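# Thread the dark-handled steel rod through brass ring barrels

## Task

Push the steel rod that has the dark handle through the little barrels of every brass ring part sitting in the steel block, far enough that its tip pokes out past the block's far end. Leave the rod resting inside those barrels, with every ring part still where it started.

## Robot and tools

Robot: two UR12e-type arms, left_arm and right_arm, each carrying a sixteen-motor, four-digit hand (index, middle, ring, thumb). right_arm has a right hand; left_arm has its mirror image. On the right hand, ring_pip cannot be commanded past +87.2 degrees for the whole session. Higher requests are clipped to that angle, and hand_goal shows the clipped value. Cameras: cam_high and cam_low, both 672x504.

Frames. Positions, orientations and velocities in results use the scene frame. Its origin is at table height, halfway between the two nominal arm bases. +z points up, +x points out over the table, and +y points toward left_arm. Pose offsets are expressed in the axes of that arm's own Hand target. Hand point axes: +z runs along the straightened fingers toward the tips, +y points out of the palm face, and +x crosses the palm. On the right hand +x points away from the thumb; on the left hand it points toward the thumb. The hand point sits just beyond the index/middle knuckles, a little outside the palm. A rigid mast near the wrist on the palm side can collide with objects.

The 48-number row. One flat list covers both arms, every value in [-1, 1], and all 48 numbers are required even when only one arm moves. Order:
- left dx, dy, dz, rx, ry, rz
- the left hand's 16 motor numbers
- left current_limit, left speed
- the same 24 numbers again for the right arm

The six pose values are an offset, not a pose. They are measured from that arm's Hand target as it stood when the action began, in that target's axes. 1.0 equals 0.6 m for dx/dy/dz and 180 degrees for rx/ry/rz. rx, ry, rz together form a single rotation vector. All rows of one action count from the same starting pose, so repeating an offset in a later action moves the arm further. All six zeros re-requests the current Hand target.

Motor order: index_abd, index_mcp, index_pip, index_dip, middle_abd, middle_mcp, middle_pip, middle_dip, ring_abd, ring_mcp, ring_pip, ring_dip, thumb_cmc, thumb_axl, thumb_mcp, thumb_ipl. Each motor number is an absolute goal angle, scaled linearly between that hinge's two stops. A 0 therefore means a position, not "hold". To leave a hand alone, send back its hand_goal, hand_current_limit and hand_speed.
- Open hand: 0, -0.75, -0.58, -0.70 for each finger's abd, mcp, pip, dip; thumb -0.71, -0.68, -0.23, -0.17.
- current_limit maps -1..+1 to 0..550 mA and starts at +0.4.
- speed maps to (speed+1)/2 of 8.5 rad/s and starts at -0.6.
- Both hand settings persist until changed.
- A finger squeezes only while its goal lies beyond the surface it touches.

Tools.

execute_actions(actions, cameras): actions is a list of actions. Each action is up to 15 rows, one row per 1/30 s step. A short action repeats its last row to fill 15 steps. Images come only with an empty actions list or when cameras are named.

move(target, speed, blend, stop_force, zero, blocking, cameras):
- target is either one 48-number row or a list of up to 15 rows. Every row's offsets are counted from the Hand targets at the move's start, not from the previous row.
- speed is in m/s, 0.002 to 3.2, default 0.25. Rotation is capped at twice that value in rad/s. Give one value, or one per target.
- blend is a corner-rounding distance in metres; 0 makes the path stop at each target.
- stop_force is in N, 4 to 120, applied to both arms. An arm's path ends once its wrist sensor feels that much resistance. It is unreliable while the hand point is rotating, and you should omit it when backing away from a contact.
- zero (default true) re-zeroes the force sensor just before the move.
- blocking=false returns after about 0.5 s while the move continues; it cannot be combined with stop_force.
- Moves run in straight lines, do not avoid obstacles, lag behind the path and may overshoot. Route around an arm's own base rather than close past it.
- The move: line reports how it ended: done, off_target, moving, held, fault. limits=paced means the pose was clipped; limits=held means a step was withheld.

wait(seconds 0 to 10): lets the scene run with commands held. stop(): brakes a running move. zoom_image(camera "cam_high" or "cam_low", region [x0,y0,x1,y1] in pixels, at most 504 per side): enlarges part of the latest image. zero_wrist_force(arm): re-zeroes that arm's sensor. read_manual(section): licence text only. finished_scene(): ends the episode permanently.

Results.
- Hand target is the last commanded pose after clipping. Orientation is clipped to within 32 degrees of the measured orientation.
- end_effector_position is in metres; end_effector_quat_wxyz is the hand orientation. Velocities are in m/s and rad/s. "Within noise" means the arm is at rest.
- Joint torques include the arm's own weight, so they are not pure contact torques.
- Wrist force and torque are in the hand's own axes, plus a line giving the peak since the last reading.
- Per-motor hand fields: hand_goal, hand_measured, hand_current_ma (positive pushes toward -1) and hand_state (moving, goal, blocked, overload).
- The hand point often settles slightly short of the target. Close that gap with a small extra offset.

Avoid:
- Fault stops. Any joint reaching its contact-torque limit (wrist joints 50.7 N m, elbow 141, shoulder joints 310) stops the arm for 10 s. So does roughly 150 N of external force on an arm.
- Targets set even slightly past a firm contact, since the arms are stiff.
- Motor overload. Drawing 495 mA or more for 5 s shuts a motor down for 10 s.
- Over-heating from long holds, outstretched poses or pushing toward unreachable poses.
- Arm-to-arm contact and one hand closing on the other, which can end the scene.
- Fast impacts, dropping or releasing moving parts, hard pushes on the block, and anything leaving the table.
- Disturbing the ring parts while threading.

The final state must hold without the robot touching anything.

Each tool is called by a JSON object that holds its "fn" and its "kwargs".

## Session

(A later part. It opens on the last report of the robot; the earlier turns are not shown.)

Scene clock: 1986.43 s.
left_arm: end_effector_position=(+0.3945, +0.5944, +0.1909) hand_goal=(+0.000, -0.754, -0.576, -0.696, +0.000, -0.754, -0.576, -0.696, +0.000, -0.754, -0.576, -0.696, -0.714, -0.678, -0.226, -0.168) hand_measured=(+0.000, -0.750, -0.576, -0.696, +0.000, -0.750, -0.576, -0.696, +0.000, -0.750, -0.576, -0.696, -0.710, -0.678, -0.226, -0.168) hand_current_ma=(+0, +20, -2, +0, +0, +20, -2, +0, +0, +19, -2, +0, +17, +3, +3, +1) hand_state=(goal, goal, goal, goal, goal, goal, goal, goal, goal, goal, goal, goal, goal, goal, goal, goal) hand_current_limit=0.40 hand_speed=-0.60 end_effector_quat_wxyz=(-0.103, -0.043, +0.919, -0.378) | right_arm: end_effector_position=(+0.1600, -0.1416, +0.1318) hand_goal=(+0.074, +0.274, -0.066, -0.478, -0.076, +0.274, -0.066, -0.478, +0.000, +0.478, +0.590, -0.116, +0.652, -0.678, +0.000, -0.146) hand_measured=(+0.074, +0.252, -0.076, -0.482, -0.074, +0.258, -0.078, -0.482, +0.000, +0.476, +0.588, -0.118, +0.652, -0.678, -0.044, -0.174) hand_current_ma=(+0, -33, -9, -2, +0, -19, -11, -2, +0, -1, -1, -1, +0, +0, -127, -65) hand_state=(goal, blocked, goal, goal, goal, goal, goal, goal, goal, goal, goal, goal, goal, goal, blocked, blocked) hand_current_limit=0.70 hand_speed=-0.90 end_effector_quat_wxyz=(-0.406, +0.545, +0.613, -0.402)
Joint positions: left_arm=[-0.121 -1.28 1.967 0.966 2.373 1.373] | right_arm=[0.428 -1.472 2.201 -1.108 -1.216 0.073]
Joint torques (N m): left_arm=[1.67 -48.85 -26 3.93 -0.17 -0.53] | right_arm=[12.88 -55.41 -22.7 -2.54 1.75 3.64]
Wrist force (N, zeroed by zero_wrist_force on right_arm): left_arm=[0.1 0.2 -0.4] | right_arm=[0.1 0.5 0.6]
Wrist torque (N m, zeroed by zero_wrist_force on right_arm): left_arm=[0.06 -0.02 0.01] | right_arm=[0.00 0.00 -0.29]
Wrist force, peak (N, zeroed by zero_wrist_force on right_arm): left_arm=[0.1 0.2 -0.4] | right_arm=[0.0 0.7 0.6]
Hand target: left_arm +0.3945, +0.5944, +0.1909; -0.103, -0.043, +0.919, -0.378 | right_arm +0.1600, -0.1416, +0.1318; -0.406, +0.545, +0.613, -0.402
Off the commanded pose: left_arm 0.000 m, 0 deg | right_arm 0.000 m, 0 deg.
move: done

{"fn": "move", "kwargs": {"target": [0,0,0,0,0,0,0,-0.754,-0.576,-0.696,0,-0.754,-0.576,-0.696,0,-0.754,-0.576,-0.696,-0.714,-0.678,-0.226,-0.168,0.4,-0.6,0.00006,-0.00029,0.00078,0,0,0,0.075,0.274,-0.0657,-0.4783,-0.075,0.274,-0.0657,-0.4783,0,0.479,0.591,-0.116,0.653,-0.678,0.0,-0.146,0.7,-0.9], "speed": 0.02}}

{"fn": "move", "kwargs": {"target": [0,0,0,0,0,0,0,-0.754,-0.576,-0.696,0,-0.754,-0.576,-0.696,0,-0.754,-0.576,-0.696,-0.714,-0.678,-0.226,-0.168,0.4,-0.6,0.00006,-0.00029,0.00078,0,0,0,0.075,0.274,-0.0657,-0.4783,-0.075,0.274,-0.0657,-0.4783,0,0.479,0.591,-0.116,0.653,-0.678,0.0,-0.146,0.7,-0.9], "speed": 0.02}}

{"fn": "move", "kwargs": {"target": [0,0,0,0,0,0,0,-0.754,-0.576,-0.696,0,-0.754,-0.576,-0.696,0,-0.754,-0.576,-0.696,-0.714,-0.678,-0.226,-0.168,0.4,-0.6,0.00006,-0.00029,0.00078,0,0,0,0.075,0.274,-0.0657,-0.4783,-0.075,0.274,-0.0657,-0.4783,0,0.479,0.591,-0.116,0.653,-0.678,0.0,-0.146,0.7,-0.9], "speed": 0.02}}

{"fn": "move", "kwargs": {"target": [0,0,0,0,0,0,0,-0.754,-0.576,-0.696,0,-0.754,-0.576,-0.696,0,-0.754,-0.576,-0.696,-0.714,-0.678,-0.226,-0.168,0.4,-0.6,0.00006,-0.00029,0.00078,0,0,0,0.075,0.274,-0.0657,-0.4783,-0.075,0.274,-0.0657,-0.4783,0,0.479,0.591,-0.116,0.653,-0.678,0.0,-0.146,0.7,-0.9], "speed": 0.02, "cameras": ["cam_high", "cam_low"]}}

{"fn": "zoom_image", "kwargs": {"camera": "cam_high", "region": [218, 142, 240, 158]}}

{"fn": "zoom_image", "kwargs": {"camera": "cam_high", "region": [215, 125, 285, 165]}}

{"fn": "zoom_image", "kwargs": {"camera": "cam_low", "region": [256, 145, 336, 195]}}

Scene clock: 2003.60 s.
left_arm: end_effector_position=(+0.3945, +0.5944, +0.1909) hand_goal=(+0.000, -0.754, -0.576, -0.696, +0.000, -0.754, -0.576, -0.696, +0.000, -0.754, -0.576, -0.696, -0.714, -0.678, -0.226, -0.168) hand_measured=(+0.000, -0.750, -0.576, -0.696, +0.000, -0.750, -0.576, -0.696, +0.000, -0.750, -0.576, -0.696, -0.710, -0.678, -0.226, -0.168) hand_current_ma=(+0, +20, -2, +0, +0, +20, -2, +0, +0, +19, -2, +0, +17, +3, +3, +1) hand_state=(goal, goal, goal, goal, goal, goal, goal, goal, goal, goal, goal, goal, goal, goal, goal, goal) hand_current_limit=0.40 hand_speed=-0.60 end_effector_quat_wxyz=(-0.103, -0.043, +0.919, -0.378) | right_arm: end_effector_position=(+0.1595, -0.1416, +0.1318) hand_goal=(+0.074, +0.274, -0.066, -0.478, -0.076, +0.274, -0.066, -0.478, +0.000, +0.478, +0.590, -0.116, +0.652, -0.678, +0.000, -0.146) hand_measured=(+0.074, +0.252, -0.076, -0.482, -0.074, +0.258, -0.078, -0.482, +0.000, +0.476, +0.588, -0.118, +0.652, -0.678, -0.044, -0.174) hand_current_ma=(+0, -33, -9, -2, +0, -19, -11, -2, +0, -1, -1, -1, +0, +0, -127, -65) hand_state=(goal, blocked, goal, goal, goal, goal, goal, goal, goal, goal, goal, goal, goal, goal, blocked, blocked) hand_current_limit=0.70 hand_speed=-0.90 end_effector_quat_wxyz=(-0.406, +0.545, +0.613, -0.402)
Joint positions: left_arm=[-0.121 -1.28 1.967 0.966 2.373 1.373] | right_arm=[0.428 -1.473 2.202 -1.108 -1.216 0.073]
Joint torques (N m): left_arm=[1.19 -50.24 -25.75 4.47 -0.26 -0.87] | right_arm=[13.29 -56.28 -21.93 -2.71 1.83 3.58]
Wrist force (N, zeroed by zero_wrist_force on right_arm): left_arm=[0.0 0.1 -0.3] | right_arm=[0.0 0.4 0.9]
Wrist torque (N m, zeroed by zero_wrist_force on right_arm): left_arm=[0.03 0.00 -0.01] | right_arm=[-0.04 0.01 -0.30]
Wrist force, peak (N, zeroed by zero_wrist_force on right_arm): left_arm=[0.3 -0.1 -0.6] | right_arm=[0.1 0.6 0.9]
Hand target: left_arm +0.3945, +0.5944, +0.1909; -0.103, -0.043, +0.919, -0.378 | right_arm +0.1595, -0.1416, +0.1318; -0.406, +0.545, +0.613, -0.402
Off the commanded pose: left_arm 0.000 m, 0 deg | right_arm 0.000 m, 0 deg.
move: done

Scene clock: 2004.30 s.
left_arm: end_effector_position=(+0.3945, +0.5944, +0.1909) hand_goal=(+0.000, -0.754, -0.576, -0.696, +0.000, -0.754, -0.576, -0.696, +0.000, -0.754, -0.576, -0.696, -0.714, -0.678, -0.226, -0.168) hand_measured=(+0.000, -0.750, -0.576, -0.696, +0.000, -0.750, -0.576, -0.696, +0.000, -0.750, -0.576, -0.696, -0.710, -0.678, -0.226, -0.168) hand_current_ma=(+0, +20, -2, +0, +0, +20, -2, +0, +0, +19, -2, +0, +17, +3, +3, +1) hand_state=(goal, goal, goal, goal, goal, goal, goal, goal, goal, goal, goal, goal, goal, goal, goal, goal) hand_current_limit=0.40 hand_speed=-0.60 end_effector_quat_wxyz=(-0.103, -0.043, +0.919, -0.378) | right_arm: end_effector_position=(+0.1590, -0.1416, +0.1318) hand_goal=(+0.074, +0.274, -0.066, -0.478, -0.076, +0.274, -0.066, -0.478, +0.000, +0.478, +0.590, -0.116, +0.652, -0.678, +0.000, -0.146) hand_measured=(+0.074, +0.252, -0.076, -0.482, -0.074, +0.258, -0.078, -0.482, +0.000, +0.476, +0.588, -0.118, +0.652, -0.678, -0.044, -0.174) hand_current_ma=(+0, -33, -9, -2, +0, -19, -11, -2, +0, -1, -1, -1, +0, +0, -127, -65) hand_state=(goal, blocked, goal, goal, goal, goal, goal, goal, goal, goal, goal, goal, goal, goal, blocked, blocked) hand_current_limit=0.70 hand_speed=-0.90 end_effector_quat_wxyz=(-0.406, +0.545, +0.613, -0.402)
Joint positions: left_arm=[-0.121 -1.28 1.967 0.966 2.373 1.373] | right_arm=[0.429 -1.473 2.203 -1.108 -1.216 0.073]
Joint torques (N m): left_arm=[-1.53 -51.19 -25.52 4.44 -0.1 -0.53] | right_arm=[12.14 -55.96 -22.62 -2.61 1.58 3.67]
Wrist force (N, zeroed by zero_wrist_force on right_arm): left_arm=[0.1 0.0 -0.2] | right_arm=[0.0 0.5 0.4]
Wrist torque (N m, zeroed by zero_wrist_force on right_arm): left_arm=[0.02 -0.01 0.01] | right_arm=[0.02 0.02 -0.29]
Wrist force, peak (N, zeroed by zero_wrist_force on right_arm): left_arm=[0.1 0.3 -0.4] | right_arm=[0.0 0.4 0.7]
Hand target: left_arm +0.3945, +0.5944, +0.1909; -0.103, -0.043, +0.919, -0.378 | right_arm +0.1590, -0.1416, +0.1318; -0.406, +0.545, +0.613, -0.402
Off the commanded pose: left_arm 0.000 m, 0 deg | right_arm 0.000 m, 0 deg.
move: done

Scene clock: 2005.00 s.
left_arm: end_effector_position=(+0.3945, +0.5944, +0.1909) hand_goal=(+0.000, -0.754, -0.576, -0.696, +0.000, -0.754, -0.576, -0.696, +0.000, -0.754, -0.576, -0.696, -0.714, -0.678, -0.226, -0.168) hand_measured=(+0.000, -0.750, -0.576, -0.696, +0.000, -0.750, -0.576, -0.696, +0.000, -0.750, -0.576, -0.696, -0.710, -0.678, -0.226, -0.168) hand_current_ma=(+0, +20, -2, +0, +0, +20, -2, +0, +0, +19, -2, +0, +17, +3, +3, +1) hand_state=(goal, goal, goal, goal, goal, goal, goal, goal, goal, goal, goal, goal, goal, goal, goal, goal) hand_current_limit=0.40 hand_speed=-0.60 end_effector_quat_wxyz=(-0.103, -0.043, +0.919, -0.378) | right_arm: end_effector_position=(+0.1585, -0.1416, +0.1318) hand_goal=(+0.074, +0.274, -0.066, -0.478, -0.076, +0.274, -0.066, -0.478, +0.000, +0.478, +0.590, -0.116, +0.652, -0.678, +0.000, -0.146) hand_measured=(+0.074, +0.252, -0.076, -0.482, -0.074, +0.258, -0.078, -0.482, +0.000, +0.476, +0.588, -0.118, +0.652, -0.678, -0.044, -0.174) hand_current_ma=(+0, -33, -9, -2, +0, -19, -11, -2, +0, -1, -1, -1, +0, +0, -127, -65) hand_state=(goal, blocked, goal, goal, goal, goal, goal, goal, goal, goal, goal, goal, goal, goal, blocked, blocked) hand_current_limit=0.70 hand_speed=-0.90 end_effector_quat_wxyz=(-0.406, +0.545, +0.613, -0.402)
Joint positions: left_arm=[-0.121 -1.28 1.967 0.966 2.373 1.373] | right_arm=[0.429 -1.474 2.203 -1.108 -1.215 0.074]
Joint torques (N m): left_arm=[0.28 -49.31 -26.15 4.27 0.08 -0.78] | right_arm=[12.34 -55.62 -22.14 -2.68 1.6 3.96]
Wrist force (N, zeroed by zero_wrist_force on right_arm): left_arm=[0.2 0.1 -0.3] | right_arm=[0.2 0.3 0.7]
Wrist torque (N m, zeroed by zero_wrist_force on right_arm): left_arm=[0.04 -0.03 0.02] | right_arm=[-0.04 -0.01 -0.29]
Wrist force, peak (N, zeroed by zero_wrist_force on right_arm): left_arm=[0.1 -0.1 -0.6] | right_arm=[0.2 0.3 0.7]
Hand target: left_arm +0.3945, +0.5944, +0.1909; -0.103, -0.043, +0.919, -0.378 | right_arm +0.1585, -0.1416, +0.1318; -0.406, +0.545, +0.613, -0.402
Off the commanded pose: left_arm 0.000 m, 0 deg | right_arm 0.000 m, 0 deg.
move: done

Scene clock: 2005.70 s.
left_arm: end_effector_position=(+0.3945, +0.5944, +0.1909) hand_goal=(+0.000, -0.754, -0.576, -0.696, +0.000, -0.754, -0.576, -0.696, +0.000, -0.754, -0.576, -0.696, -0.714, -0.678, -0.226, -0.168) hand_measured=(+0.000, -0.750, -0.576, -0.696, +0.000, -0.750, -0.576, -0.696, +0.000, -0.750, -0.576, -0.696, -0.710, -0.678, -0.226, -0.168) hand_current_ma=(+0, +20, -2, +0, +0, +20, -2, +0, +0, +19, -2, +0, +17, +3, +3, +1) hand_state=(goal, goal, goal, goal, goal, goal, goal, goal, goal, goal, goal, goal, goal, goal, goal, goal) hand_current_limit=0.40 hand_speed=-0.60 end_effector_quat_wxyz=(-0.103, -0.043, +0.919, -0.378) | right_arm: end_effector_position=(+0.1580, -0.1417, +0.1318) hand_goal=(+0.074, +0.274, -0.066, -0.478, -0.076, +0.274, -0.066, -0.478, +0.000, +0.478, +0.590, -0.116, +0.652, -0.678, +0.000, -0.146) hand_measured=(+0.074, +0.252, -0.076, -0.482, -0.074, +0.258, -0.078, -0.482, +0.000, +0.476, +0.588, -0.118, +0.652, -0.678, -0.044, -0.174) hand_current_ma=(+0, -33, -9, -2, +0, -19, -11, -2, +0, -1, -1, -1, +0, +0, -127, -65) hand_state=(goal, blocked, goal, goal, goal, goal, goal, goal, goal, goal, goal, goal, goal, goal, blocked, blocked) hand_current_limit=0.70 hand_speed=-0.90 end_effector_quat_wxyz=(-0.406, +0.545, +0.613, -0.402)
Joint positions: left_arm=[-0.121 -1.28 1.967 0.966 2.373 1.373] | right_arm=[0.429 -1.474 2.204 -1.108 -1.215 0.074]
Joint torques (N m): left_arm=[-0.48 -50.84 -25.65 4.36 -0.33 -0.44] | right_arm=[11.88 -54.78 -22.59 -2.53 1.77 3.82]
Wrist force (N, zeroed by zero_wrist_force on right_arm): left_arm=[-0.1 0.2 -0.2] | right_arm=[-0.2 0.3 0.2]
Wrist torque (N m, zeroed by zero_wrist_force on right_arm): left_arm=[0.05 0.00 -0.01] | right_arm=[0.01 0.05 -0.32]
Wrist force, peak (N, zeroed by zero_wrist_force on right_arm): left_arm=[0.0 0.1 -0.4] | right_arm=[0.2 0.5 0.6]
Hand target: left_arm +0.3945, +0.5944, +0.1909; -0.103, -0.043, +0.919, -0.378 | right_arm +0.1580, -0.1417, +0.1318; -0.406, +0.545, +0.613, -0.402
Off the commanded pose: left_arm 0.000 m, 0 deg | right_arm 0.000 m, 0 deg.
move: done

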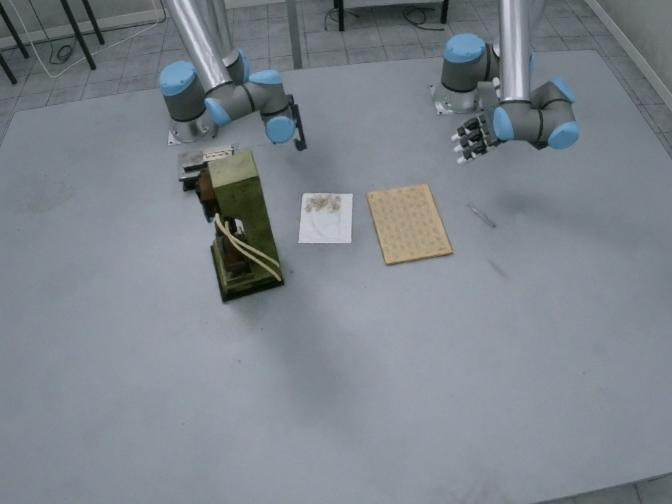

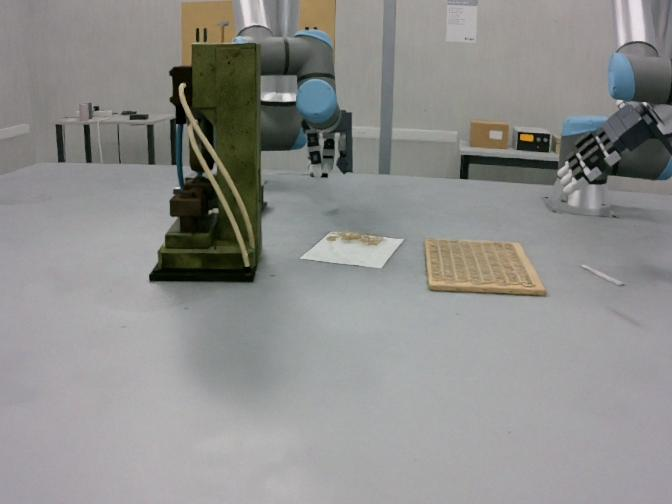

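Scaled by 22.909.

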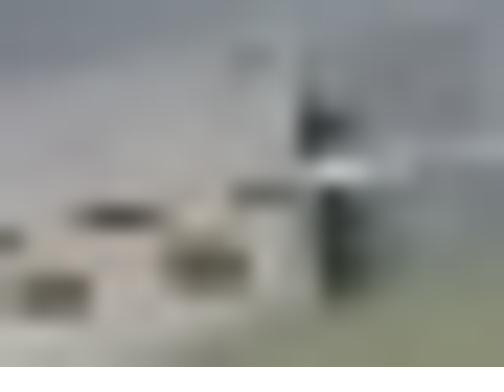

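Scaled by 7.200.

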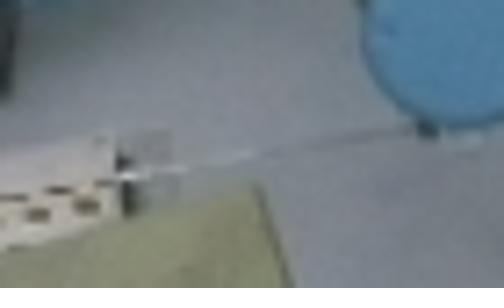

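Scaled by 6.300.

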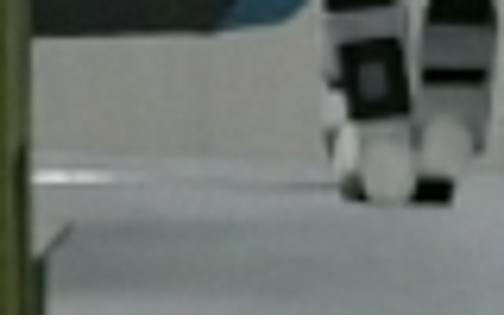

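{"fn": "move", "kwargs": {"target": [0,0,0,0,0,0,0,-0.754,-0.576,-0.696,0,-0.754,-0.576,-0.696,0,-0.754,-0.576,-0.696,-0.714,-0.678,-0.226,-0.168,0.4,-0.6,-0.0007,-0.0122,-0.008,-0.0008,0.0038,-0.0104,0.075,0.274,-0.0657,-0.4783,-0.075,0.274,-0.0657,-0.4783,0,0.479,0.591,-0.116,0.653,-0.678,0.0,-0.146,0.7,-0.9], "speed": 0.02, "cameras": ["cam_high", "cam_low"]}}

{"fn": "zoom_image", "kwargs": {"camera": "cam_high", "region": [218, 142, 240, 158]}}

{"fn": "zoom_image", "kwargs": {"camera": "cam_low", "region": [256, 145, 336, 195]}}

{"fn": "move", "kwargs": {"target": [0,0,0,0,0,0,0,-0.754,-0.576,-0.696,0,-0.754,-0.576,-0.696,0,-0.754,-0.576,-0.696,-0.714,-0.678,-0.226,-0.168,0.4,-0.6,-0.00024,0.00233,0.00087,0,0,0,0.075,0.274,-0.0657,-0.4783,-0.075,0.274,-0.0657,-0.4783,0,0.479,0.591,-0.116,0.653,-0.678,0.0,-0.146,0.7,-0.9], "speed": 0.02}}

{"fn": "move", "kwargs": {"target": [0,0,0,0,0,0,0,-0.754,-0.576,-0.696,0,-0.754,-0.576,-0.696,0,-0.754,-0.576,-0.696,-0.714,-0.678,-0.226,-0.168,0.4,-0.6,-0.00016,0.00155,0.00058,0,0,0,0.075,0.274,-0.0657,-0.4783,-0.075,0.274,-0.0657,-0.4783,0,0.479,0.591,-0.116,0.653,-0.678,0.0,-0.146,0.7,-0.9], "speed": 0.02}}

{"fn": "move", "kwargs": {"target": [0,0,0,0,0,0,0,-0.754,-0.576,-0.696,0,-0.754,-0.576,-0.696,0,-0.754,-0.576,-0.696,-0.714,-0.678,-0.226,-0.168,0.4,-0.6,-0.00016,0.00155,0.00058,0,0,0,0.075,0.274,-0.0657,-0.4783,-0.075,0.274,-0.0657,-0.4783,0,0.479,0.591,-0.116,0.653,-0.678,0.0,-0.146,0.7,-0.9], "speed": 0.02}}

{"fn": "move", "kwargs": {"target": [0,0,0,0,0,0,0,-0.754,-0.576,-0.696,0,-0.754,-0.576,-0.696,0,-0.754,-0.576,-0.696,-0.714,-0.678,-0.226,-0.168,0.4,-0.6,-0.00016,0.00155,0.00058,0,0,0,0.075,0.274,-0.0657,-0.4783,-0.075,0.274,-0.0657,-0.4783,0,0.479,0.591,-0.116,0.653,-0.678,0.0,-0.146,0.7,-0.9], "speed": 0.02, "cameras": ["cam_high", "cam_low"]}}

{"fn": "zoom_image", "kwargs": {"camera": "cam_high", "region": [218, 142, 240, 158]}}

{"fn": "zoom_image", "kwargs": {"camera": "cam_low", "region": [256, 145, 336, 195]}}

Scene clock: 2086.47 s.
left_arm: end_effector_position=(+0.3945, +0.5944, +0.1909) hand_goal=(+0.000, -0.754, -0.576, -0.696, +0.000, -0.754, -0.576, -0.696, +0.000, -0.754, -0.576, -0.696, -0.714, -0.678, -0.226, -0.168) hand_measured=(+0.000, -0.750, -0.576, -0.696, +0.000, -0.750, -0.576, -0.696, +0.000, -0.750, -0.576, -0.696, -0.710, -0.678, -0.226, -0.168) hand_current_ma=(+0, +20, -2, +0, +0, +20, -2, +0, +0, +19, -2, +0, +17, +3, +3, +1) hand_state=(goal, goal, goal, goal, goal, goal, goal, goal, goal, goal, goal, goal, goal, goal, goal, goal) hand_current_limit=0.40 hand_speed=-0.60 end_effector_quat_wxyz=(-0.103, -0.043, +0.919, -0.378) | right_arm: end_effector_position=(+0.1600, -0.1424, +0.1402) hand_goal=(+0.074, +0.274, -0.066, -0.478, -0.076, +0.274, -0.066, -0.478, +0.000, +0.478, +0.590, -0.116, +0.652, -0.678, +0.000, -0.146) hand_measured=(+0.074, +0.252, -0.076, -0.482, -0.074, +0.258, -0.078, -0.482, +0.000, +0.476, +0.588, -0.118, +0.652, -0.678, -0.044, -0.174) hand_current_ma=(+0, -33, -9, -2, +0, -19, -11, -2, +0, -1, -1, -1, +0, +0, -127, -65) hand_state=(goal, blocked, goal, goal, goal, goal, goal, goal, goal, goal, goal, goal, goal, goal, blocked, blocked) hand_current_limit=0.70 hand_speed=-0.90 end_effector_quat_wxyz=(-0.416, +0.538, +0.620, -0.391)
Joint positions: left_arm=[-0.121 -1.28 1.967 0.966 2.373 1.373] | right_arm=[0.416 -1.492 2.202 -1.091 -1.215 0.038]
Joint torques (N m): left_arm=[3.04 -50.59 -26.27 4.22 -0.03 -0.92] | right_arm=[-9.49 -54.76 -36.35 2.89 -1.83 -3.19]
Wrist force (N, zeroed by zero_wrist_force on right_arm): left_arm=[0.1 -0.1 -0.2] | right_arm=[-0.3 0.2 0.1]
Wrist torque (N m, zeroed by zero_wrist_force on right_arm): left_arm=[0.01 -0.01 0.01] | right_arm=[0.00 0.07 0.02]
Wrist force, peak (N, zeroed by zero_wrist_force on right_arm): left_arm=[0.5 0.4 -0.2] | right_arm=[-0.4 0.3 1.0]
Hand target: left_arm +0.3945, +0.5944, +0.1909; -0.103, -0.043, +0.919, -0.378 | right_arm +0.1600, -0.1424, +0.1403; -0.416, +0.538, +0.620, -0.391
Off the commanded pose: left_arm 0.000 m, 0 deg | right_arm 0.000 m, 0 deg.
move: done

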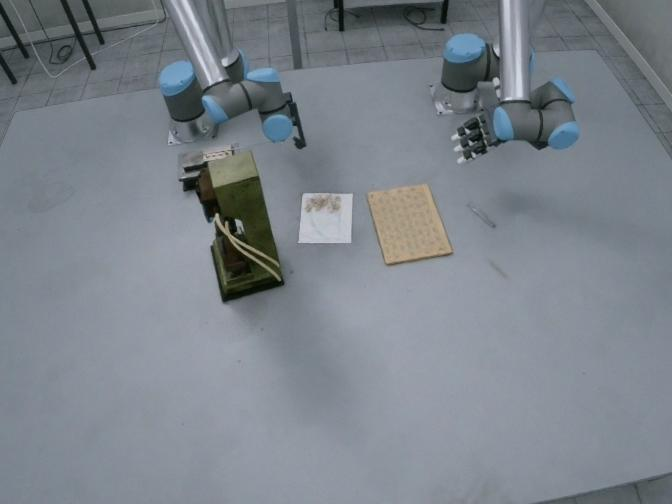

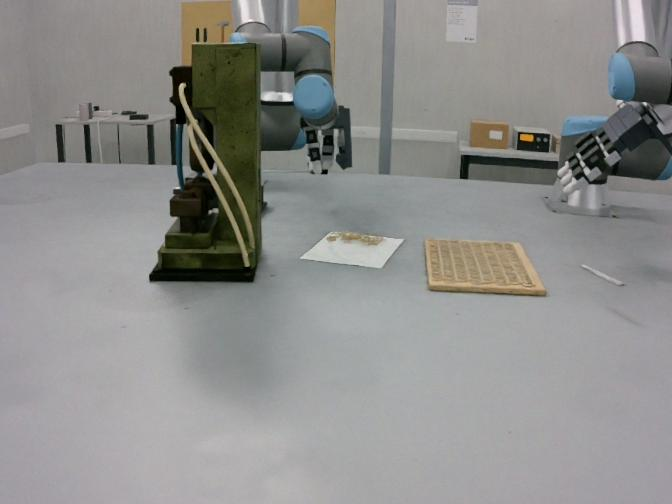

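Scaled by 22.909.

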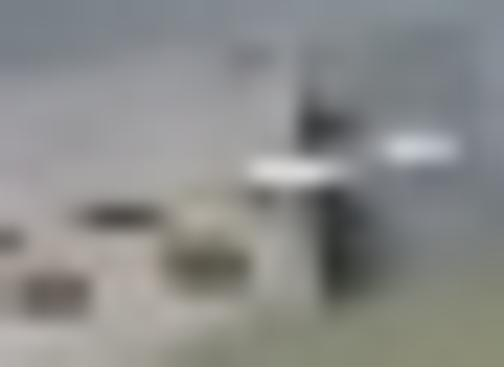

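Scaled by 6.300.

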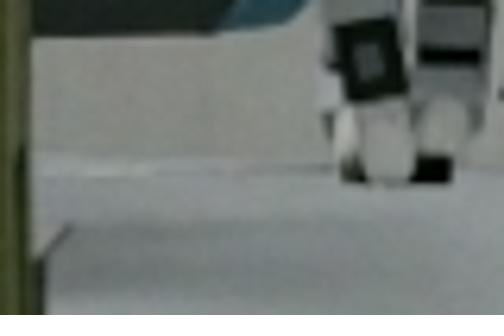

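Scene clock: 2087.17 s.
left_arm: end_effector_position=(+0.3945, +0.5944, +0.1909) hand_goal=(+0.000, -0.754, -0.576, -0.696, +0.000, -0.754, -0.576, -0.696, +0.000, -0.754, -0.576, -0.696, -0.714, -0.678, -0.226, -0.168) hand_measured=(+0.000, -0.750, -0.576, -0.696, +0.000, -0.750, -0.576, -0.696, +0.000, -0.750, -0.576, -0.696, -0.710, -0.678, -0.226, -0.168) hand_current_ma=(+0, +20, -2, +0, +0, +20, -2, +0, +0, +19, -2, +0, +17, +3, +3, +1) hand_state=(goal, goal, goal, goal, goal, goal, goal, goal, goal, goal, goal, goal, goal, goal, goal, goal) hand_current_limit=0.40 hand_speed=-0.60 end_effector_quat_wxyz=(-0.103, -0.043, +0.919, -0.378) | right_arm: end_effector_position=(+0.1600, -0.1424, +0.1389) hand_goal=(+0.074, +0.274, -0.066, -0.478, -0.076, +0.274, -0.066, -0.478, +0.000, +0.478, +0.590, -0.116, +0.652, -0.678, +0.000, -0.146) hand_measured=(+0.074, +0.252, -0.076, -0.482, -0.074, +0.258, -0.078, -0.482, +0.000, +0.476, +0.588, -0.118, +0.652, -0.678, -0.044, -0.174) hand_current_ma=(+0, -33, -9, -2, +0, -19, -11, -2, +0, -1, -1, -1, +0, +0, -127, -65) hand_state=(goal, blocked, goal, goal, goal, goal, goal, goal, goal, goal, goal, goal, goal, goal, blocked, blocked) hand_current_limit=0.70 hand_speed=-0.90 end_effector_quat_wxyz=(-0.416, +0.538, +0.620, -0.391)
Joint positions: left_arm=[-0.121 -1.28 1.967 0.966 2.373 1.373] | right_arm=[0.416 -1.49 2.203 -1.094 -1.215 0.037]
Joint torques (N m): left_arm=[2.69 -51.1 -24.37 4.69 -0.41 -0.52] | right_arm=[-9.82 -27.85 -23.19 -2.76 -1.79 -3.29]
Wrist force (N, zeroed by zero_wrist_force on right_arm): left_arm=[0.1 -0.2 -0.5] | right_arm=[-0.2 0.2 0.1]
Wrist torque (N m, zeroed by zero_wrist_force on right_arm): left_arm=[0.02 -0.03 0.01] | right_arm=[-0.01 0.06 0.02]
Wrist force, peak (N, zeroed by zero_wrist_force on right_arm): left_arm=[0.5 0.1 -0.5] | right_arm=[-0.4 0.2 0.6]
Hand target: left_arm +0.3945, +0.5944, +0.1909; -0.103, -0.043, +0.919, -0.378 | right_arm +0.1600, -0.1424, +0.1388; -0.416, +0.538, +0.620, -0.391
Off the commanded pose: left_arm 0.000 m, 0 deg | right_arm 0.000 m, 0 deg.
move: done

Scene clock: 2087.87 s.
left_arm: end_effector_position=(+0.3945, +0.5944, +0.1909) hand_goal=(+0.000, -0.754, -0.576, -0.696, +0.000, -0.754, -0.576, -0.696, +0.000, -0.754, -0.576, -0.696, -0.714, -0.678, -0.226, -0.168) hand_measured=(+0.000, -0.750, -0.576, -0.696, +0.000, -0.750, -0.576, -0.696, +0.000, -0.750, -0.576, -0.696, -0.710, -0.678, -0.226, -0.168) hand_current_ma=(+0, +20, -2, +0, +0, +20, -2, +0, +0, +19, -2, +0, +17, +3, +3, +1) hand_state=(goal, goal, goal, goal, goal, goal, goal, goal, goal, goal, goal, goal, goal, goal, goal, goal) hand_current_limit=0.40 hand_speed=-0.60 end_effector_quat_wxyz=(-0.103, -0.043, +0.919, -0.378) | right_arm: end_effector_position=(+0.1600, -0.1424, +0.1378) hand_goal=(+0.074, +0.274, -0.066, -0.478, -0.076, +0.274, -0.066, -0.478, +0.000, +0.478, +0.590, -0.116, +0.652, -0.678, +0.000, -0.146) hand_measured=(+0.074, +0.252, -0.076, -0.482, -0.074, +0.258, -0.078, -0.482, +0.000, +0.476, +0.588, -0.118, +0.652, -0.678, -0.044, -0.174) hand_current_ma=(+0, -33, -9, -2, +0, -19, -11, -2, +0, -1, -1, -1, +0, +0, -127, -65) hand_state=(goal, blocked, goal, goal, goal, goal, goal, goal, goal, goal, goal, goal, goal, goal, blocked, blocked) hand_current_limit=0.70 hand_speed=-0.90 end_effector_quat_wxyz=(-0.416, +0.538, +0.620, -0.391)
Joint positions: left_arm=[-0.121 -1.28 1.967 0.966 2.373 1.373] | right_arm=[0.416 -1.489 2.204 -1.096 -1.215 0.037]
Joint torques (N m): left_arm=[-1 -51.32 -27.08 4.56 0.1 -0.68] | right_arm=[-10.18 -29.85 -22.97 -2.67 -1.61 -3]
Wrist force (N, zeroed by zero_wrist_force on right_arm): left_arm=[0.1 0.1 -0.1] | right_arm=[0.1 0.2 0.1]
Wrist torque (N m, zeroed by zero_wrist_force on right_arm): left_arm=[0.03 -0.01 0.00] | right_arm=[-0.01 0.02 0.04]
Wrist force, peak (N, zeroed by zero_wrist_force on right_arm): left_arm=[0.5 0.0 -0.3] | right_arm=[-0.2 0.2 0.9]
Hand target: left_arm +0.3945, +0.5944, +0.1909; -0.103, -0.043, +0.919, -0.378 | right_arm +0.1600, -0.1424, +0.1378; -0.416, +0.538, +0.620, -0.391
Off the commanded pose: left_arm 0.000 m, 0 deg | right_arm 0.000 m, 0 deg.
move: done

Scene clock: 2088.57 s.
left_arm: end_effector_position=(+0.3945, +0.5944, +0.1909) hand_goal=(+0.000, -0.754, -0.576, -0.696, +0.000, -0.754, -0.576, -0.696, +0.000, -0.754, -0.576, -0.696, -0.714, -0.678, -0.226, -0.168) hand_measured=(+0.000, -0.750, -0.576, -0.696, +0.000, -0.750, -0.576, -0.696, +0.000, -0.750, -0.576, -0.696, -0.710, -0.678, -0.226, -0.168) hand_current_ma=(+0, +20, -2, +0, +0, +20, -2, +0, +0, +19, -2, +0, +17, +3, +3, +1) hand_state=(goal, goal, goal, goal, goal, goal, goal, goal, goal, goal, goal, goal, goal, goal, goal, goal) hand_current_limit=0.40 hand_speed=-0.60 end_effector_quat_wxyz=(-0.103, -0.043, +0.919, -0.378) | right_arm: end_effector_position=(+0.1600, -0.1424, +0.1368) hand_goal=(+0.074, +0.274, -0.066, -0.478, -0.076, +0.274, -0.066, -0.478, +0.000, +0.478, +0.590, -0.116, +0.652, -0.678, +0.000, -0.146) hand_measured=(+0.074, +0.252, -0.076, -0.482, -0.074, +0.258, -0.078, -0.482, +0.000, +0.476, +0.588, -0.118, +0.652, -0.678, -0.044, -0.174) hand_current_ma=(+0, -33, -9, -2, +0, -19, -11, -2, +0, -1, -1, -1, +0, +0, -127, -65) hand_state=(goal, blocked, goal, goal, goal, goal, goal, goal, goal, goal, goal, goal, goal, goal, blocked, blocked) hand_current_limit=0.70 hand_speed=-0.90 end_effector_quat_wxyz=(-0.416, +0.538, +0.620, -0.391)
Joint positions: left_arm=[-0.121 -1.28 1.967 0.966 2.373 1.373] | right_arm=[0.416 -1.487 2.205 -1.098 -1.215 0.037]
Joint torques (N m): left_arm=[1.37 -50.8 -25.65 3.83 -0.44 -0.47] | right_arm=[-10.38 -28.88 -23.1 -2.67 -1.78 -3.15]
Wrist force (N, zeroed by zero_wrist_force on right_arm): left_arm=[0.3 0.1 -0.3] | right_arm=[-0.2 0.1 0.4]
Wrist torque (N m, zeroed by zero_wrist_force on right_arm): left_arm=[0.04 -0.05 0.03] | right_arm=[-0.05 0.05 0.03]
Wrist force, peak (N, zeroed by zero_wrist_force on right_arm): left_arm=[0.5 0.1 -0.2] | right_arm=[-0.3 0.2 0.7]
Hand target: left_arm +0.3945, +0.5944, +0.1909; -0.103, -0.043, +0.919, -0.378 | right_arm +0.1600, -0.1424, +0.1368; -0.416, +0.538, +0.620, -0.391
Off the commanded pose: left_arm 0.000 m, 0 deg | right_arm 0.000 m, 0 deg.
move: done

Scene clock: 2089.27 s.
left_arm: end_effector_position=(+0.3945, +0.5944, +0.1909) hand_goal=(+0.000, -0.754, -0.576, -0.696, +0.000, -0.754, -0.576, -0.696, +0.000, -0.754, -0.576, -0.696, -0.714, -0.678, -0.226, -0.168) hand_measured=(+0.000, -0.750, -0.576, -0.696, +0.000, -0.750, -0.576, -0.696, +0.000, -0.750, -0.576, -0.696, -0.710, -0.678, -0.226, -0.168) hand_current_ma=(+0, +20, -2, +0, +0, +20, -2, +0, +0, +19, -2, +0, +17, +3, +3, +1) hand_state=(goal, goal, goal, goal, goal, goal, goal, goal, goal, goal, goal, goal, goal, goal, goal, goal) hand_current_limit=0.40 hand_speed=-0.60 end_effector_quat_wxyz=(-0.103, -0.043, +0.919, -0.378) | right_arm: end_effector_position=(+0.1600, -0.1424, +0.1358) hand_goal=(+0.074, +0.274, -0.066, -0.478, -0.076, +0.274, -0.066, -0.478, +0.000, +0.478, +0.590, -0.116, +0.652, -0.678, +0.000, -0.146) hand_measured=(+0.074, +0.252, -0.076, -0.482, -0.074, +0.258, -0.078, -0.482, +0.000, +0.476, +0.588, -0.118, +0.652, -0.678, -0.044, -0.174) hand_current_ma=(+0, -33, -9, -2, +0, -19, -11, -2, +0, -1, -1, -1, +0, +0, -126, -65) hand_state=(goal, blocked, goal, goal, goal, goal, goal, goal, goal, goal, goal, goal, goal, goal, blocked, blocked) hand_current_limit=0.70 hand_speed=-0.90 end_effector_quat_wxyz=(-0.416, +0.538, +0.620, -0.391)
Joint positions: left_arm=[-0.121 -1.28 1.967 0.966 2.373 1.373] | right_arm=[0.416 -1.486 2.206 -1.1 -1.215 0.037]
Joint torques (N m): left_arm=[0.06 -51.15 -25.02 4.78 0.09 -0.85] | right_arm=[-9.45 -28.65 -22.71 -2.4 -1.82 -3.24]
Wrist force (N, zeroed by zero_wrist_force on right_arm): left_arm=[0.2 0.0 -0.4] | right_arm=[0.1 0.3 0.4]
Wrist torque (N m, zeroed by zero_wrist_force on right_arm): left_arm=[0.04 -0.03 0.02] | right_arm=[0.00 0.02 0.06]
Wrist force, peak (N, zeroed by zero_wrist_force on right_arm): left_arm=[0.3 0.0 -0.5] | right_arm=[-0.1 0.0 0.9]
Hand target: left_arm +0.3945, +0.5944, +0.1909; -0.103, -0.043, +0.919, -0.378 | right_arm +0.1600, -0.1424, +0.1358; -0.416, +0.538, +0.620, -0.391
Off the commanded pose: left_arm 0.000 m, 0 deg | right_arm 0.000 m, 0 deg.
move: done

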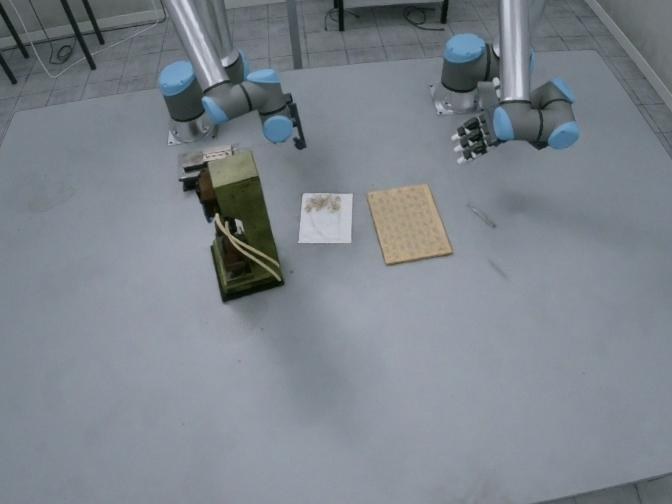

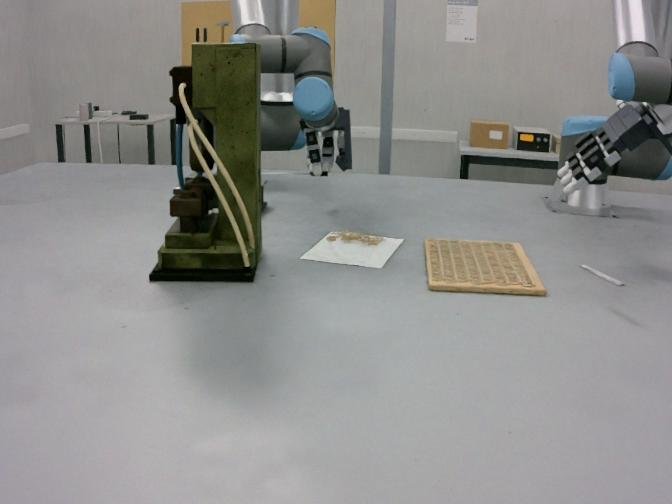

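Scaled by 22.909.

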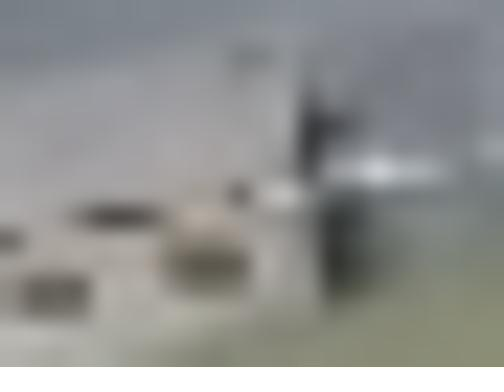

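Scaled by 6.300.

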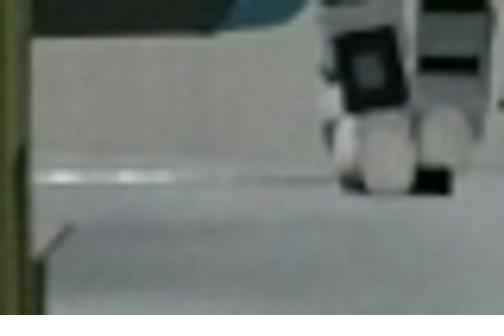

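{"fn": "move", "kwargs": {"target": [0,0,0,0,0,0,0,-0.754,-0.576,-0.696,0,-0.754,-0.576,-0.696,0,-0.754,-0.576,-0.696,-0.714,-0.678,-0.226,-0.168,0.4,-0.6,-0.00016,0.00155,0.00058,0,0,0,0.075,0.274,-0.0657,-0.4783,-0.075,0.274,-0.0657,-0.4783,0,0.479,0.591,-0.116,0.653,-0.678,0.0,-0.146,0.7,-0.9], "speed": 0.02}}

{"fn": "move", "kwargs": {"target": [0,0,0,0,0,0,0,-0.754,-0.576,-0.696,0,-0.754,-0.576,-0.696,0,-0.754,-0.576,-0.696,-0.714,-0.678,-0.226,-0.168,0.4,-0.6,-0.0033,-0.0004,0.0001,0,0,0,0.075,0.274,-0.0657,-0.4783,-0.075,0.274,-0.0657,-0.4783,0,0.479,0.591,-0.116,0.653,-0.678,0.0,-0.146,0.7,-0.9], "speed": 0.01, "stop_force": 4}}

{"fn": "move", "kwargs": {"target": [0,0,0,0,0,0,0,-0.754,-0.576,-0.696,0,-0.754,-0.576,-0.696,0,-0.754,-0.576,-0.696,-0.714,-0.678,-0.226,-0.168,0.4,-0.6,-0.0033,-0.0004,0.0001,0,0,0,0.075,0.274,-0.0657,-0.4783,-0.075,0.274,-0.0657,-0.4783,0,0.479,0.591,-0.116,0.653,-0.678,0.0,-0.146,0.7,-0.9], "speed": 0.01, "stop_force": 4}}

{"fn": "move", "kwargs": {"target": [0,0,0,0,0,0,0,-0.754,-0.576,-0.696,0,-0.754,-0.576,-0.696,0,-0.754,-0.576,-0.696,-0.714,-0.678,-0.226,-0.168,0.4,-0.6,-0.0033,-0.0004,0.0001,0,0,0,0.075,0.274,-0.0657,-0.4783,-0.075,0.274,-0.0657,-0.4783,0,0.479,0.591,-0.116,0.653,-0.678,0.0,-0.146,0.7,-0.9], "speed": 0.01, "stop_force": 4, "cameras": ["cam_high", "cam_low"]}}

{"fn": "zoom_image", "kwargs": {"camera": "cam_high", "region": [218, 142, 240, 158]}}

{"fn": "zoom_image", "kwargs": {"camera": "cam_low", "region": [256, 145, 336, 195]}}

Scene clock: 2122.03 s.
left_arm: end_effector_position=(+0.3945, +0.5944, +0.1909) hand_goal=(+0.000, -0.754, -0.576, -0.696, +0.000, -0.754, -0.576, -0.696, +0.000, -0.754, -0.576, -0.696, -0.714, -0.678, -0.226, -0.168) hand_measured=(+0.000, -0.750, -0.576, -0.696, +0.000, -0.750, -0.576, -0.696, +0.000, -0.750, -0.576, -0.696, -0.710, -0.678, -0.226, -0.168) hand_current_ma=(+0, +20, -2, +0, +0, +20, -2, +0, +0, +19, -2, +0, +17, +3, +3, +1) hand_state=(goal, goal, goal, goal, goal, goal, goal, goal, goal, goal, goal, goal, goal, goal, goal, goal) hand_current_limit=0.40 hand_speed=-0.60 end_effector_quat_wxyz=(-0.103, -0.043, +0.919, -0.378) | right_arm: end_effector_position=(+0.1600, -0.1424, +0.1349) hand_goal=(+0.074, +0.274, -0.066, -0.478, -0.076, +0.274, -0.066, -0.478, +0.000, +0.478, +0.590, -0.116, +0.652, -0.678, +0.000, -0.146) hand_measured=(+0.074, +0.252, -0.076, -0.482, -0.074, +0.258, -0.078, -0.482, +0.000, +0.476, +0.588, -0.118, +0.652, -0.678, -0.044, -0.174) hand_current_ma=(+0, -33, -9, -2, +0, -19, -11, -2, +0, -1, -1, -1, +0, +0, -126, -65) hand_state=(goal, blocked, goal, goal, goal, goal, goal, goal, goal, goal, goal, goal, goal, goal, blocked, blocked) hand_current_limit=0.70 hand_speed=-0.90 end_effector_quat_wxyz=(-0.416, +0.538, +0.620, -0.391)
Joint positions: left_arm=[-0.121 -1.28 1.967 0.966 2.373 1.373] | right_arm=[0.416 -1.485 2.207 -1.102 -1.215 0.037]
Joint torques (N m): left_arm=[-1.15 -50.24 -25.85 4.34 -0.21 -0.44] | right_arm=[-11.39 -28.59 -22.76 -2.47 -1.75 -3.04]
Wrist force (N, zeroed by zero_wrist_force on right_arm): left_arm=[0.2 0.2 -0.1] | right_arm=[0.0 0.1 0.4]
Wrist torque (N m, zeroed by zero_wrist_force on right_arm): left_arm=[0.04 -0.03 0.01] | right_arm=[-0.04 0.04 0.05]
Wrist force, peak (N, zeroed by zero_wrist_force on right_arm): left_arm=[0.4 0.1 -0.4] | right_arm=[-0.4 -0.1 0.9]
Hand target: left_arm +0.3945, +0.5944, +0.1909; -0.103, -0.043, +0.919, -0.378 | right_arm +0.1600, -0.1424, +0.1348; -0.416, +0.538, +0.620, -0.391
Off the commanded pose: left_arm 0.000 m, 0 deg | right_arm 0.000 m, 0 deg.
move: done

Scene clock: 2123.33 s.
left_arm: end_effector_position=(+0.3945, +0.5944, +0.1909) hand_goal=(+0.000, -0.754, -0.576, -0.696, +0.000, -0.754, -0.576, -0.696, +0.000, -0.754, -0.576, -0.696, -0.714, -0.678, -0.226, -0.168) hand_measured=(+0.000, -0.750, -0.576, -0.696, +0.000, -0.750, -0.576, -0.696, +0.000, -0.750, -0.576, -0.696, -0.710, -0.678, -0.226, -0.168) hand_current_ma=(+0, +20, -2, +0, +0, +20, -2, +0, +0, +19, -2, +0, +17, +3, +3, +1) hand_state=(goal, goal, goal, goal, goal, goal, goal, goal, goal, goal, goal, goal, goal, goal, goal, goal) hand_current_limit=0.40 hand_speed=-0.60 end_effector_quat_wxyz=(-0.103, -0.043, +0.919, -0.378) | right_arm: end_effector_position=(+0.1600, -0.1444, +0.1348) hand_goal=(+0.074, +0.274, -0.066, -0.478, -0.076, +0.274, -0.066, -0.478, +0.000, +0.478, +0.590, -0.116, +0.652, -0.678, +0.000, -0.146) hand_measured=(+0.074, +0.252, -0.076, -0.482, -0.074, +0.258, -0.078, -0.482, +0.000, +0.476, +0.588, -0.118, +0.652, -0.678, -0.044, -0.174) hand_current_ma=(+0, -33, -9, -2, +0, -19, -11, -2, +0, -1, -1, -1, +0, +0, -126, -65) hand_state=(goal, blocked, goal, goal, goal, goal, goal, goal, goal, goal, goal, goal, goal, goal, blocked, blocked) hand_current_limit=0.70 hand_speed=-0.90 end_effector_quat_wxyz=(-0.416, +0.538, +0.620, -0.391)
Joint positions: left_arm=[-0.121 -1.28 1.967 0.966 2.373 1.373] | right_arm=[0.413 -1.487 2.209 -1.102 -1.218 0.036]
Joint torques (N m): left_arm=[-0.51 -50 -24.42 4.55 -0.35 -0.94] | right_arm=[-10.09 -55.04 -22.63 2.94 -1.84 -3.15]
Wrist force (N, zeroed by zero_wrist_force on right_arm): left_arm=[0.2 0.2 -0.2] | right_arm=[0.1 0.4 0.5]
Wrist torque (N m, zeroed by zero_wrist_force on right_arm): left_arm=[0.04 -0.02 0.01] | right_arm=[-0.01 0.01 0.06]
Wrist force, peak (N, zeroed by zero_wrist_force on right_arm): left_arm=[0.2 -0.3 -0.5] | right_arm=[-0.2 0.2 0.8]
Hand target: left_arm +0.3945, +0.5944, +0.1909; -0.103, -0.043, +0.919, -0.378 | right_arm +0.1600, -0.1444, +0.1348; -0.416, +0.538, +0.620, -0.391
Off the commanded pose: left_arm 0.000 m, 0 deg | right_arm 0.000 m, 0 deg.
move: done

Scene clock: 2124.63 s.
left_arm: end_effector_position=(+0.3945, +0.5944, +0.1909) hand_goal=(+0.000, -0.754, -0.576, -0.696, +0.000, -0.754, -0.576, -0.696, +0.000, -0.754, -0.576, -0.696, -0.714, -0.678, -0.226, -0.168) hand_measured=(+0.000, -0.750, -0.576, -0.696, +0.000, -0.750, -0.576, -0.696, +0.000, -0.750, -0.576, -0.696, -0.710, -0.678, -0.226, -0.168) hand_current_ma=(+0, +20, -2, +0, +0, +20, -2, +0, +0, +19, -2, +0, +17, +3, +3, +1) hand_state=(goal, goal, goal, goal, goal, goal, goal, goal, goal, goal, goal, goal, goal, goal, goal, goal) hand_current_limit=0.40 hand_speed=-0.60 end_effector_quat_wxyz=(-0.103, -0.043, +0.919, -0.378) | right_arm: end_effector_position=(+0.1600, -0.1464, +0.1348) hand_goal=(+0.074, +0.274, -0.066, -0.478, -0.076, +0.274, -0.066, -0.478, +0.000, +0.478, +0.590, -0.116, +0.652, -0.678, +0.000, -0.146) hand_measured=(+0.074, +0.252, -0.076, -0.482, -0.074, +0.258, -0.078, -0.482, +0.000, +0.476, +0.588, -0.118, +0.652, -0.678, -0.044, -0.174) hand_current_ma=(+0, -33, -9, -2, +0, -19, -11, -2, +0, -1, -1, -1, +0, +0, -126, -65) hand_state=(goal, blocked, goal, goal, goal, goal, goal, goal, goal, goal, goal, goal, goal, goal, blocked, blocked) hand_current_limit=0.70 hand_speed=-0.90 end_effector_quat_wxyz=(-0.416, +0.538, +0.620, -0.391)
Joint positions: left_arm=[-0.121 -1.28 1.967 0.966 2.373 1.373] | right_arm=[0.409 -1.489 2.211 -1.102 -1.222 0.034]
Joint torques (N m): left_arm=[1.59 -52.26 -25.96 4.38 -0.05 -0.44] | right_arm=[-11.27 -55.02 -22.7 2.65 -1.74 -3.13]
Wrist force (N, zeroed by zero_wrist_force on right_arm): left_arm=[0.1 0.3 -0.2] | right_arm=[-0.1 0.3 0.3]
Wrist torque (N m, zeroed by zero_wrist_force on right_arm): left_arm=[0.06 -0.01 0.00] | right_arm=[0.00 0.04 0.04]
Wrist force, peak (N, zeroed by zero_wrist_force on right_arm): left_arm=[0.1 0.0 -0.5] | right_arm=[0.1 0.2 0.8]
Hand target: left_arm +0.3945, +0.5944, +0.1909; -0.103, -0.043, +0.919, -0.378 | right_arm +0.1600, -0.1464, +0.1348; -0.416, +0.538, +0.620, -0.391
Off the commanded pose: left_arm 0.000 m, 0 deg | right_arm 0.000 m, 0 deg.
move: done

Scene clock: 2125.93 s.
left_arm: end_effector_position=(+0.3945, +0.5944, +0.1909) hand_goal=(+0.000, -0.754, -0.576, -0.696, +0.000, -0.754, -0.576, -0.696, +0.000, -0.754, -0.576, -0.696, -0.714, -0.678, -0.226, -0.168) hand_measured=(+0.000, -0.750, -0.576, -0.696, +0.000, -0.750, -0.576, -0.696, +0.000, -0.750, -0.576, -0.696, -0.710, -0.678, -0.226, -0.168) hand_current_ma=(+0, +20, -2, +0, +0, +20, -2, +0, +0, +19, -2, +0, +17, +3, +3, +1) hand_state=(goal, goal, goal, goal, goal, goal, goal, goal, goal, goal, goal, goal, goal, goal, goal, goal) hand_current_limit=0.40 hand_speed=-0.60 end_effector_quat_wxyz=(-0.103, -0.043, +0.919, -0.378) | right_arm: end_effector_position=(+0.1601, -0.1484, +0.1348) hand_goal=(+0.074, +0.274, -0.066, -0.478, -0.076, +0.274, -0.066, -0.478, +0.000, +0.478, +0.590, -0.116, +0.652, -0.678, +0.000, -0.146) hand_measured=(+0.074, +0.252, -0.076, -0.482, -0.074, +0.258, -0.078, -0.482, +0.000, +0.476, +0.588, -0.118, +0.652, -0.678, -0.044, -0.174) hand_current_ma=(+0, -33, -9, -2, +0, -19, -11, -2, +0, -1, -1, -1, +0, +0, -126, -65) hand_state=(goal, blocked, goal, goal, goal, goal, goal, goal, goal, goal, goal, goal, goal, goal, blocked, blocked) hand_current_limit=0.70 hand_speed=-0.90 end_effector_quat_wxyz=(-0.416, +0.538, +0.620, -0.391)
Joint positions: left_arm=[-0.121 -1.28 1.967 0.966 2.373 1.373] | right_arm=[0.406 -1.491 2.214 -1.102 -1.225 0.033]
Joint torques (N m): left_arm=[0.24 -51.96 -25.69 4.57 -0.18 -0.73] | right_arm=[-10.75 -55.47 -22.97 2.9 -1.76 -3.21]
Wrist force (N, zeroed by zero_wrist_force on right_arm): left_arm=[0.3 0.1 -0.2] | right_arm=[0.4 0.2 0.5]
Wrist torque (N m, zeroed by zero_wrist_force on right_arm): left_arm=[0.02 -0.05 0.02] | right_arm=[-0.05 -0.03 0.08]
Wrist force, peak (N, zeroed by zero_wrist_force on right_arm): left_arm=[0.5 -0.2 -0.1] | right_arm=[-0.1 0.1 0.9]
Hand target: left_arm +0.3945, +0.5944, +0.1909; -0.103, -0.043, +0.919, -0.378 | right_arm +0.1601, -0.1484, +0.1348; -0.416, +0.538, +0.620, -0.391
Off the commanded pose: left_arm 0.000 m, 0 deg | right_arm 0.000 m, 0 deg.
move: done

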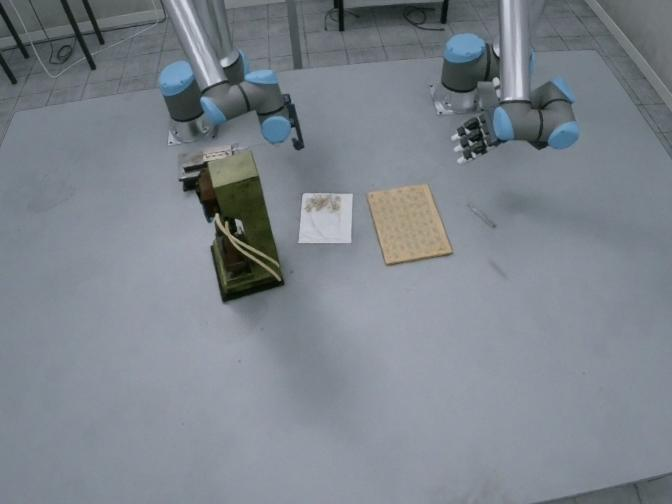

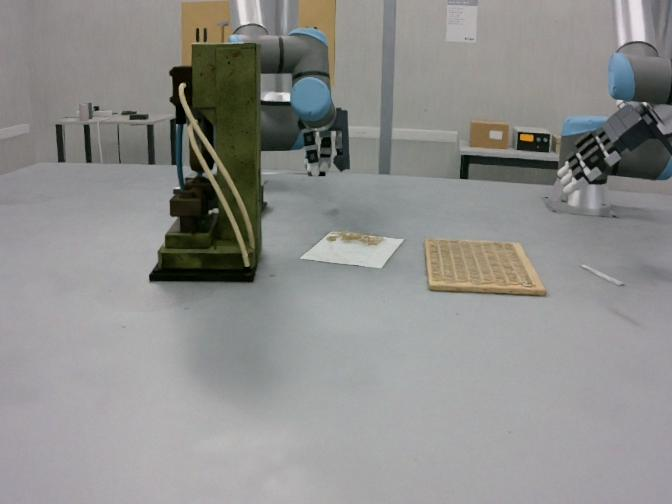

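Scaled by 22.909.

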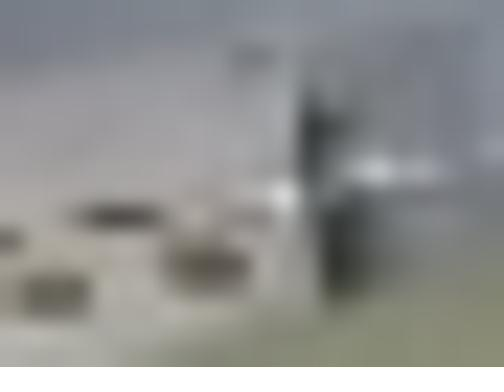

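Scaled by 6.300.

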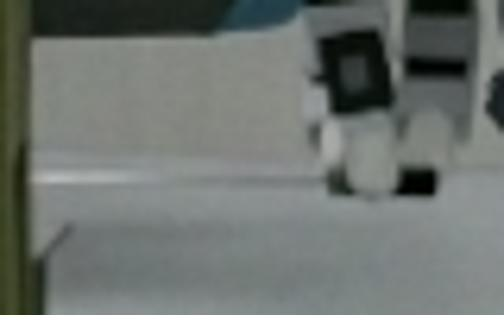

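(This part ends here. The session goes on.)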